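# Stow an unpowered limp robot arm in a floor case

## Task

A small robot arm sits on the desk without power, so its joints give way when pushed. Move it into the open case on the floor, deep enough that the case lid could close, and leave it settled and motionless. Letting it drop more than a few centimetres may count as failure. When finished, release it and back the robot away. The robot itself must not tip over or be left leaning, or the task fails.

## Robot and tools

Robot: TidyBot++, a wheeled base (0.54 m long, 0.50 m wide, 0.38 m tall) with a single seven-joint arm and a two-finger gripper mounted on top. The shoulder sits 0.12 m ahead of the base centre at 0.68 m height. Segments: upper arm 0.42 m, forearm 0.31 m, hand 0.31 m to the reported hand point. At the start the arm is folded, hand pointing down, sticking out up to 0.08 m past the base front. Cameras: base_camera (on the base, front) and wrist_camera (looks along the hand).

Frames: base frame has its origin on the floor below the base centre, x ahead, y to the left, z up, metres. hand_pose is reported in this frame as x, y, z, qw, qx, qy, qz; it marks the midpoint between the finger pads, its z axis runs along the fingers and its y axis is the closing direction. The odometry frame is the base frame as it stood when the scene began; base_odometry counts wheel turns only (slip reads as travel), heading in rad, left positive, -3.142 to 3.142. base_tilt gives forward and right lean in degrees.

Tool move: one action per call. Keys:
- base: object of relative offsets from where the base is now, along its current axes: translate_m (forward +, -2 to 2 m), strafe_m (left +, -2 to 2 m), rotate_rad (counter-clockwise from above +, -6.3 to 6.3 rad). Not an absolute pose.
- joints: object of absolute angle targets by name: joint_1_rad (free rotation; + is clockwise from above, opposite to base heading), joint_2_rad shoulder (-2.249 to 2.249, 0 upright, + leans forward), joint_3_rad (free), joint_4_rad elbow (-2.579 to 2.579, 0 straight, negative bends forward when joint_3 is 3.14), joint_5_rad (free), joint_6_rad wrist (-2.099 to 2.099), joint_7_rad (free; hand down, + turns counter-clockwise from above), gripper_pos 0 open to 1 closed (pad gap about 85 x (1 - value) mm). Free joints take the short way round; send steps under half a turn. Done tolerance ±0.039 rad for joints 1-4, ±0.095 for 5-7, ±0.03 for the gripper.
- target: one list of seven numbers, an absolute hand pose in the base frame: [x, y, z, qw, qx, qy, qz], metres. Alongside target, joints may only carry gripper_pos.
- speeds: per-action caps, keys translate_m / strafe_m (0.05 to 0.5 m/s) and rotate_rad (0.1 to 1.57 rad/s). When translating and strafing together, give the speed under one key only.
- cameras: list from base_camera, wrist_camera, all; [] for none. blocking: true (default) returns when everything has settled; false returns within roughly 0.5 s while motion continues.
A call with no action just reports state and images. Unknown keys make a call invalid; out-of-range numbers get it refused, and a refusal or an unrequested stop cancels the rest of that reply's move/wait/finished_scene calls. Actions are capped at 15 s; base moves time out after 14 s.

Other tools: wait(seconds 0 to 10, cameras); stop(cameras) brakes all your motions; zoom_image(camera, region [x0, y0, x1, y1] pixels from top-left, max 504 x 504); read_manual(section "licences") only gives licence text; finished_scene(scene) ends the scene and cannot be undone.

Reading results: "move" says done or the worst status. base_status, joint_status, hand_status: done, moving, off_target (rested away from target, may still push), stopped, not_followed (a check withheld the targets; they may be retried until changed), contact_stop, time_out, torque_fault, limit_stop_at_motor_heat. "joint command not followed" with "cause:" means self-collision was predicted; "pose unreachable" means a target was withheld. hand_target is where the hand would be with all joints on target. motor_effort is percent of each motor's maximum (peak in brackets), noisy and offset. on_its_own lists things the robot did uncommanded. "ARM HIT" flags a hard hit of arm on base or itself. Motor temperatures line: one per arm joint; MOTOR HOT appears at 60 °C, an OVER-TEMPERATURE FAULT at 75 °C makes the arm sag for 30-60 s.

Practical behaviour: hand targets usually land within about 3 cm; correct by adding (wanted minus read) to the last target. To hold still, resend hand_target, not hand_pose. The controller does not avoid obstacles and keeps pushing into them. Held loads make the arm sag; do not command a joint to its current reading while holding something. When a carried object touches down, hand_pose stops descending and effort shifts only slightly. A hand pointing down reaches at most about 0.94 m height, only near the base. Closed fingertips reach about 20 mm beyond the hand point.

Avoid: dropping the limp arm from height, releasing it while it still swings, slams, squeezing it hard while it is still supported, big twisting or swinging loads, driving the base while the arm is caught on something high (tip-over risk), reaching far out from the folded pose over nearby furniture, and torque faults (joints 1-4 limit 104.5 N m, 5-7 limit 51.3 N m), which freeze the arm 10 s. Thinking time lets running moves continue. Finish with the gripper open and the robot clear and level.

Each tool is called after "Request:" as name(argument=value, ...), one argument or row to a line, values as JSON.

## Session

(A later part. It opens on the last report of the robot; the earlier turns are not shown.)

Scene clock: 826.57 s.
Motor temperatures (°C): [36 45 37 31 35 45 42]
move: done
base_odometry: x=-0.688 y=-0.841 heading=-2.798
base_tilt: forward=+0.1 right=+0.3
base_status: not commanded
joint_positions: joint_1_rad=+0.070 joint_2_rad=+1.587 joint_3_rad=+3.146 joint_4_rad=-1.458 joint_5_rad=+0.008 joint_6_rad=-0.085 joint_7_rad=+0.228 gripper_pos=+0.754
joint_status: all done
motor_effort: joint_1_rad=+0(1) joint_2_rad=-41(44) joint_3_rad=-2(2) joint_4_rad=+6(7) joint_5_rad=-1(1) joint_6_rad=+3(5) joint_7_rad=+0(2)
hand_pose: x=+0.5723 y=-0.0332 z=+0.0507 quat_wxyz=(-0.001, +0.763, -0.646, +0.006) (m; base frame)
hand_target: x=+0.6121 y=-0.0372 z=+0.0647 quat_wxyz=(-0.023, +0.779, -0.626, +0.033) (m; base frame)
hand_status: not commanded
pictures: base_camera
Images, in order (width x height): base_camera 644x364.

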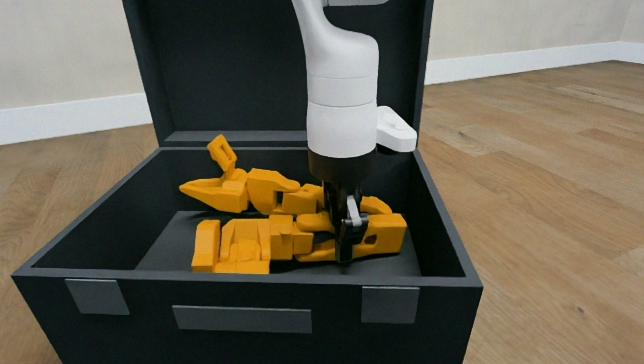

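Request:
move(
  joints={"joint_2_rad": 1.58, "joint_4_rad": -1.424},
  cameras=["base_camera"],
)

Request:
zoom_image(
  camera="base_camera",
  region=[140, 100, 440, 300],
)

Scene clock: 836.80 s.
Motor temperatures (°C): [36 45 37 31 35 45 42]
move: done
base_odometry: x=-0.688 y=-0.841 heading=-2.798
base_tilt: forward=+0.1 right=+0.3
base_status: not commanded
joint_positions: joint_1_rad=+0.070 joint_2_rad=+1.588 joint_3_rad=+3.146 joint_4_rad=-1.458 joint_5_rad=+0.008 joint_6_rad=-0.085 joint_7_rad=+0.228 gripper_pos=+0.754
joint_status: all done
motor_effort: joint_1_rad=+0(1) joint_2_rad=-38(40) joint_3_rad=-1(2) joint_4_rad=+7(7) joint_5_rad=-1(1) joint_6_rad=+4(4) joint_7_rad=+0(1)
hand_pose: x=+0.5722 y=-0.0332 z=+0.0505 quat_wxyz=(-0.001, +0.763, -0.646, +0.006) (m; base frame)
hand_target: x=+0.6010 y=-0.0363 z=+0.0559 quat_wxyz=(-0.018, +0.779, -0.626, +0.026) (m; base frame)
hand_status: not commanded
pictures: base_camera
Images, in order (width x height): base_camera 644x364.

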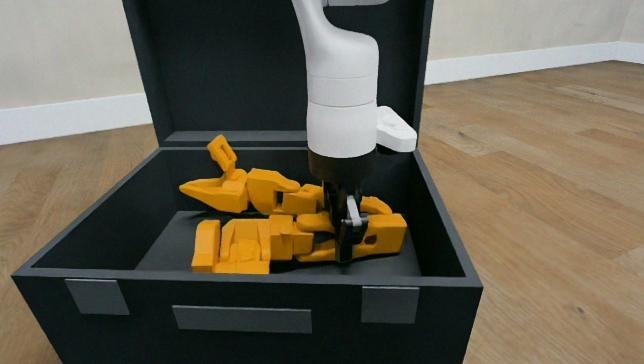

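Scaled by 1.680.

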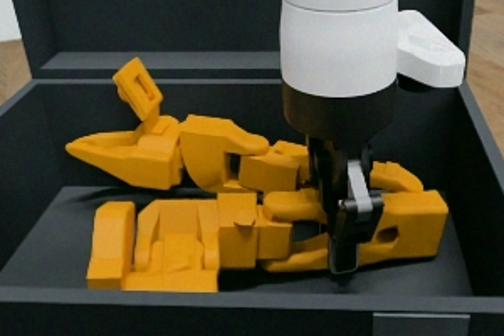

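Request:
move(
  joints={"joint_2_rad": 1.556, "joint_4_rad": -1.438},
  cameras=[],
)

Request:
move(
  joints={"gripper_pos": 0.62},
)

Scene clock: 872.67 s.
Motor temperatures (°C): [36 45 37 31 35 45 42]
move: done
base_odometry: x=-0.688 y=-0.841 heading=-2.798
base_tilt: forward=+0.1 right=+0.3
base_status: not commanded
joint_positions: joint_1_rad=+0.070 joint_2_rad=+1.587 joint_3_rad=+3.146 joint_4_rad=-1.458 joint_5_rad=+0.008 joint_6_rad=-0.085 joint_7_rad=+0.228 gripper_pos=+0.754
joint_status: all done
motor_effort: joint_1_rad=+0(1) joint_2_rad=-40(42) joint_3_rad=-2(2) joint_4_rad=+6(8) joint_5_rad=-1(1) joint_6_rad=+3(5) joint_7_rad=+0(1)
hand_pose: x=+0.5724 y=-0.0332 z=+0.0507 quat_wxyz=(-0.001, +0.763, -0.646, +0.006) (m; base frame)
hand_target: x=+0.6071 y=-0.0368 z=+0.0666 quat_wxyz=(-0.020, +0.779, -0.626, +0.030) (m; base frame)
hand_status: not commanded
pictures: none
No camera images: "cameras" was empty.

Scene clock: 873.43 s.
Motor temperatures (°C): [36 45 37 31 35 45 42]
move: done
base_odometry: x=-0.688 y=-0.841 heading=-2.798
base_tilt: forward=+0.1 right=+0.3
base_status: not commanded
joint_positions: joint_1_rad=+0.070 joint_2_rad=+1.583 joint_3_rad=+3.146 joint_4_rad=-1.453 joint_5_rad=+0.008 joint_6_rad=-0.085 joint_7_rad=+0.228 gripper_pos=+0.620
joint_status: all done
motor_effort: joint_1_rad=+0(1) joint_2_rad=-40(42) joint_3_rad=-1(2) joint_4_rad=+4(6) joint_5_rad=+0(1) joint_6_rad=+2(4) joint_7_rad=+1(1)
hand_pose: x=+0.5780 y=-0.0336 z=+0.0529 quat_wxyz=(-0.004, +0.763, -0.646, +0.010) (m; base frame)
hand_target: x=+0.6071 y=-0.0368 z=+0.0666 quat_wxyz=(-0.020, +0.779, -0.626, +0.030) (m; base frame)
hand_status: not commanded
pictures: base_camera, wrist_camera
Images, in order (width x height): base_camera 644x364, wrist_camera 644x476.

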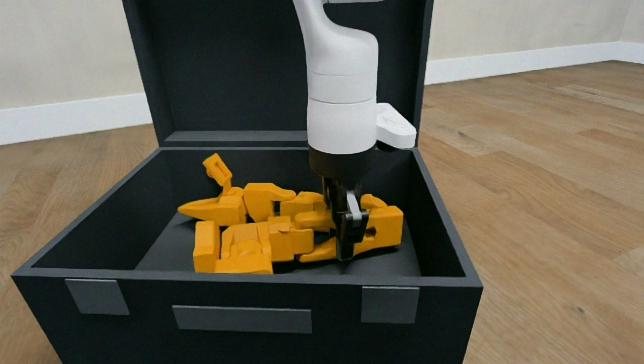

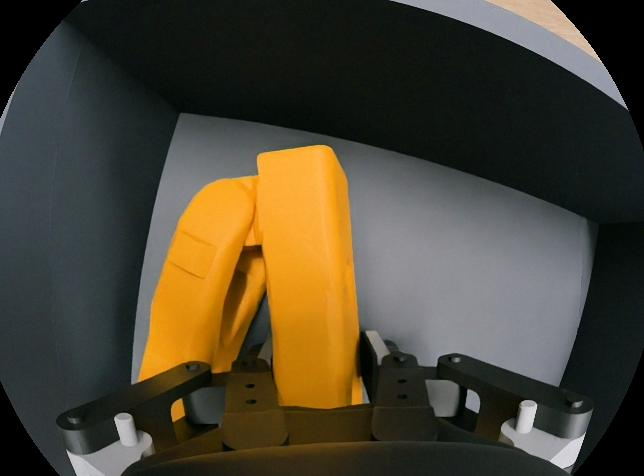

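Request:
zoom_image(
  camera="wrist_camera",
  region=[120, 300, 480, 476],
)

Request:
zoom_image(
  camera="base_camera",
  region=[160, 130, 440, 290],
)

Scaled by 1.400.

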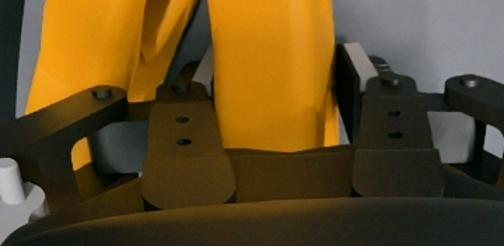

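Scaled by 1.800.

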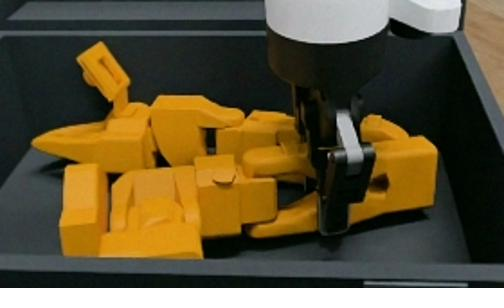

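Request:
move(
  joints={"joint_2_rad": 1.464, "joint_4_rad": -1.54, "joint_6_rad": -0.125, "gripper_pos": 0.58},
)

Scene clock: 901.33 s.
Motor temperatures (°C): [36 45 37 31 35 45 42]
move: done
base_odometry: x=-0.688 y=-0.841 heading=-2.798
base_tilt: forward=+0.1 right=+0.3
base_status: not commanded
joint_positions: joint_1_rad=+0.070 joint_2_rad=+1.485 joint_3_rad=+3.146 joint_4_rad=-1.522 joint_5_rad=+0.008 joint_6_rad=-0.096 joint_7_rad=+0.228 gripper_pos=+0.580
joint_status: all done
motor_effort: joint_1_rad=+0(1) joint_2_rad=-39(42) joint_3_rad=-1(2) joint_4_rad=+3(4) joint_5_rad=+0(0) joint_6_rad=+1(2) joint_7_rad=+1(2)
hand_pose: x=+0.5911 y=-0.0345 z=+0.0951 quat_wxyz=(-0.009, +0.763, -0.646, +0.017) (m; base frame)
hand_target: x=+0.5831 y=-0.0349 z=+0.1040 quat_wxyz=(-0.004, +0.780, -0.626, +0.005) (m; base frame)
hand_status: not commanded
pictures: base_camera, wrist_camera
Images, in order (width x height): base_camera 644x364, wrist_camera 644x476.

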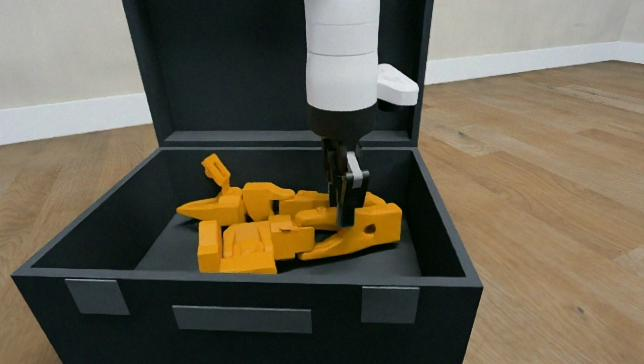

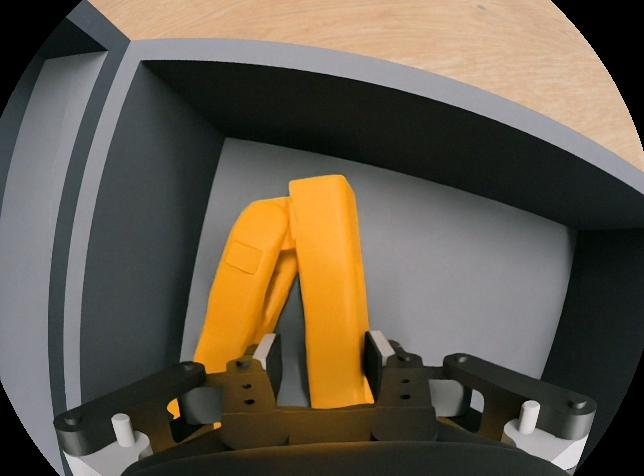

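Request:
move(
  joints={"joint_2_rad": 1.385, "joint_4_rad": -1.572, "joint_6_rad": -0.14},
  cameras=["base_camera"],
)

Request:
move(
  joints={"joint_2_rad": 1.212, "joint_4_rad": -1.70, "joint_6_rad": -0.22},
)

Scene clock: 916.60 s.
Motor temperatures (°C): [36 45 37 31 35 45 42]
move: done
base_odometry: x=-0.688 y=-0.841 heading=-2.798
base_tilt: forward=+0.1 right=+0.2
base_status: not commanded
joint_positions: joint_1_rad=+0.070 joint_2_rad=+1.402 joint_3_rad=+3.146 joint_4_rad=-1.555 joint_5_rad=+0.008 joint_6_rad=-0.107 joint_7_rad=+0.228 gripper_pos=+0.580
joint_status: all done
motor_effort: joint_1_rad=+1(1) joint_2_rad=-39(43) joint_3_rad=-1(2) joint_4_rad=+4(5) joint_5_rad=+0(0) joint_6_rad=+1(2) joint_7_rad=+1(2)
hand_pose: x=+0.6139 y=-0.0362 z=+0.1328 quat_wxyz=(-0.021, +0.762, -0.646, +0.033) (m; base frame)
hand_target: x=+0.6027 y=-0.0365 z=+0.1395 quat_wxyz=(-0.013, +0.779, -0.626, +0.018) (m; base frame)
hand_status: not commanded
pictures: base_camera
Images, in order (width x height): base_camera 644x364.

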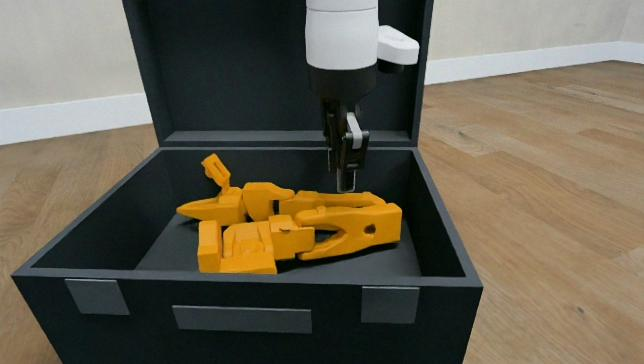

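Scene clock: 918.00 s.
Motor temperatures (°C): [36 45 37 31 35 45 42]
move: done
base_odometry: x=-0.688 y=-0.841 heading=-2.798
base_tilt: forward=+0.1 right=+0.3
base_status: not commanded
joint_positions: joint_1_rad=+0.070 joint_2_rad=+1.227 joint_3_rad=+3.146 joint_4_rad=-1.678 joint_5_rad=+0.008 joint_6_rad=-0.181 joint_7_rad=+0.228 gripper_pos=+0.580
joint_status: all done
motor_effort: joint_1_rad=+0(1) joint_2_rad=-39(42) joint_3_rad=-2(2) joint_4_rad=+5(6) joint_5_rad=+0(0) joint_6_rad=+0(2) joint_7_rad=+1(2)
hand_pose: x=+0.6045 y=-0.0356 z=+0.2069 quat_wxyz=(-0.014, +0.762, -0.646, +0.024) (m; base frame)
hand_target: x=+0.5862 y=-0.0352 z=+0.2122 quat_wxyz=(-0.003, +0.780, -0.626, +0.004) (m; base frame)
hand_status: not commanded
pictures: base_camera, wrist_camera
Images, in order (width x height): base_camera 644x364, wrist_camera 644x476.

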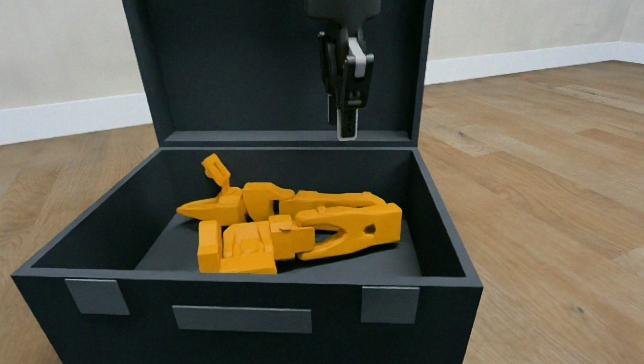

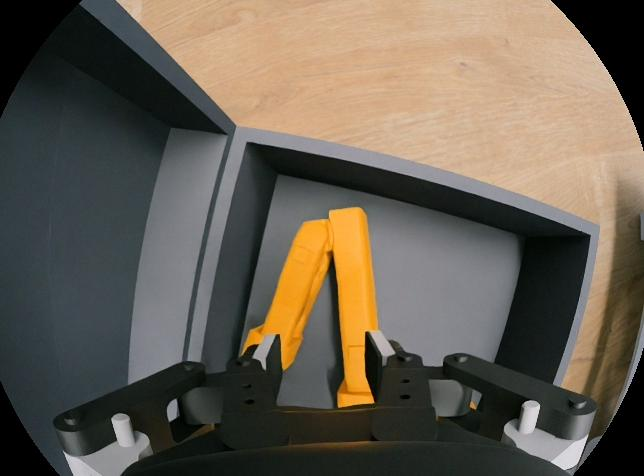

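Request:
move(
  joints={"joint_2_rad": 0.5, "joint_4_rad": -2.214, "joint_6_rad": -0.42, "joint_1_rad": 0.0},
  base={"translate_m": -0.35},
)

Scene clock: 931.97 s.
Motor temperatures (°C): [36 45 37 31 35 45 42]
move: done
base_odometry: x=-0.359 y=-0.723 heading=-2.798
base_tilt: forward=+0.1 right=+0.3
base_status: done
joint_positions: joint_1_rad=+0.013 joint_2_rad=+0.516 joint_3_rad=+3.146 joint_4_rad=-2.197 joint_5_rad=+0.008 joint_6_rad=-0.383 joint_7_rad=+0.228 gripper_pos=+0.580
joint_status: all done
motor_effort: joint_1_rad=+0(1) joint_2_rad=-26(41) joint_3_rad=-1(2) joint_4_rad=+8(10) joint_5_rad=+0(0) joint_6_rad=+1(2) joint_7_rad=+1(2)
hand_pose: x=+0.4716 y=-0.0059 z=+0.4510 quat_wxyz=(-0.012, +0.780, -0.626, +0.020) (m; base frame)
hand_target: x=+0.4534 y=+0.0014 z=+0.4537 quat_wxyz=(-0.002, +0.803, -0.595, +0.003) (m; base frame)
hand_status: not commanded
pictures: base_camera, wrist_camera
Images, in order (width x height): base_camera 644x364, wrist_camera 644x476.

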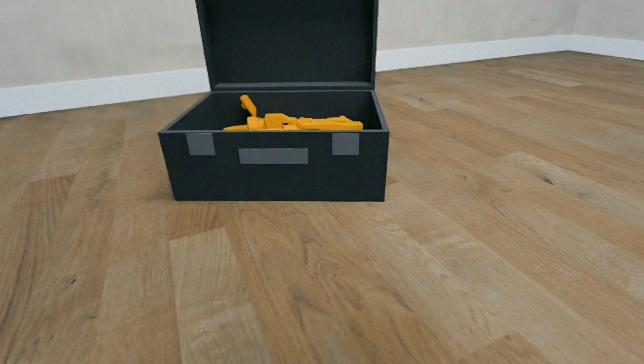

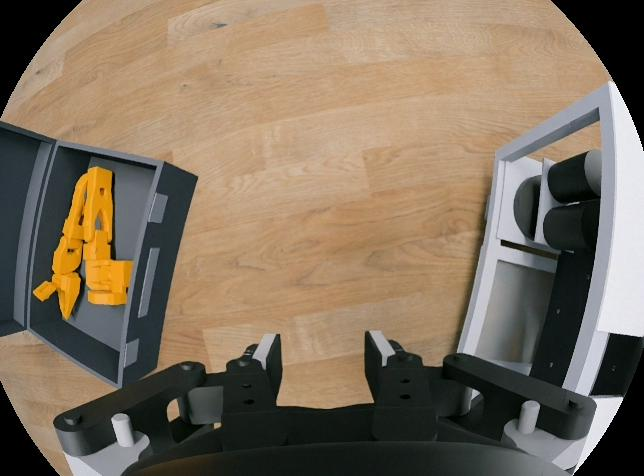

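Request:
zoom_image(
  camera="base_camera",
  region=[150, 60, 410, 220],
)

Request:
zoom_image(
  camera="wrist_camera",
  region=[0, 110, 220, 400],
)

Scaled by 1.938.

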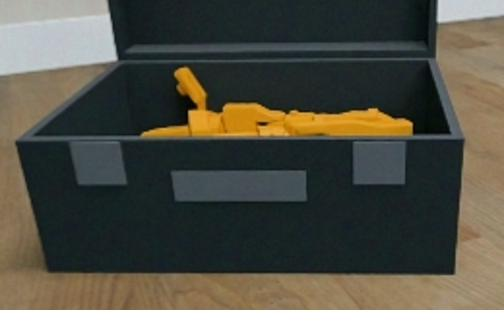

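Scaled by 1.738.

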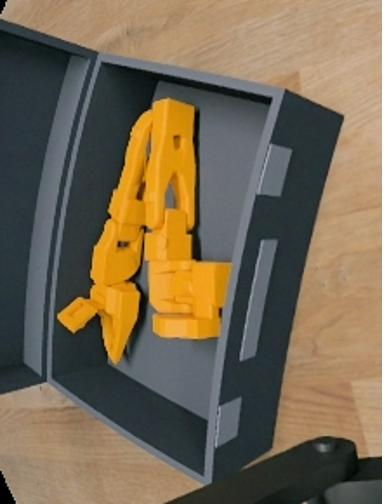

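Request:
finished_scene(
  scene=2,
)

The scene is finished: the task was done.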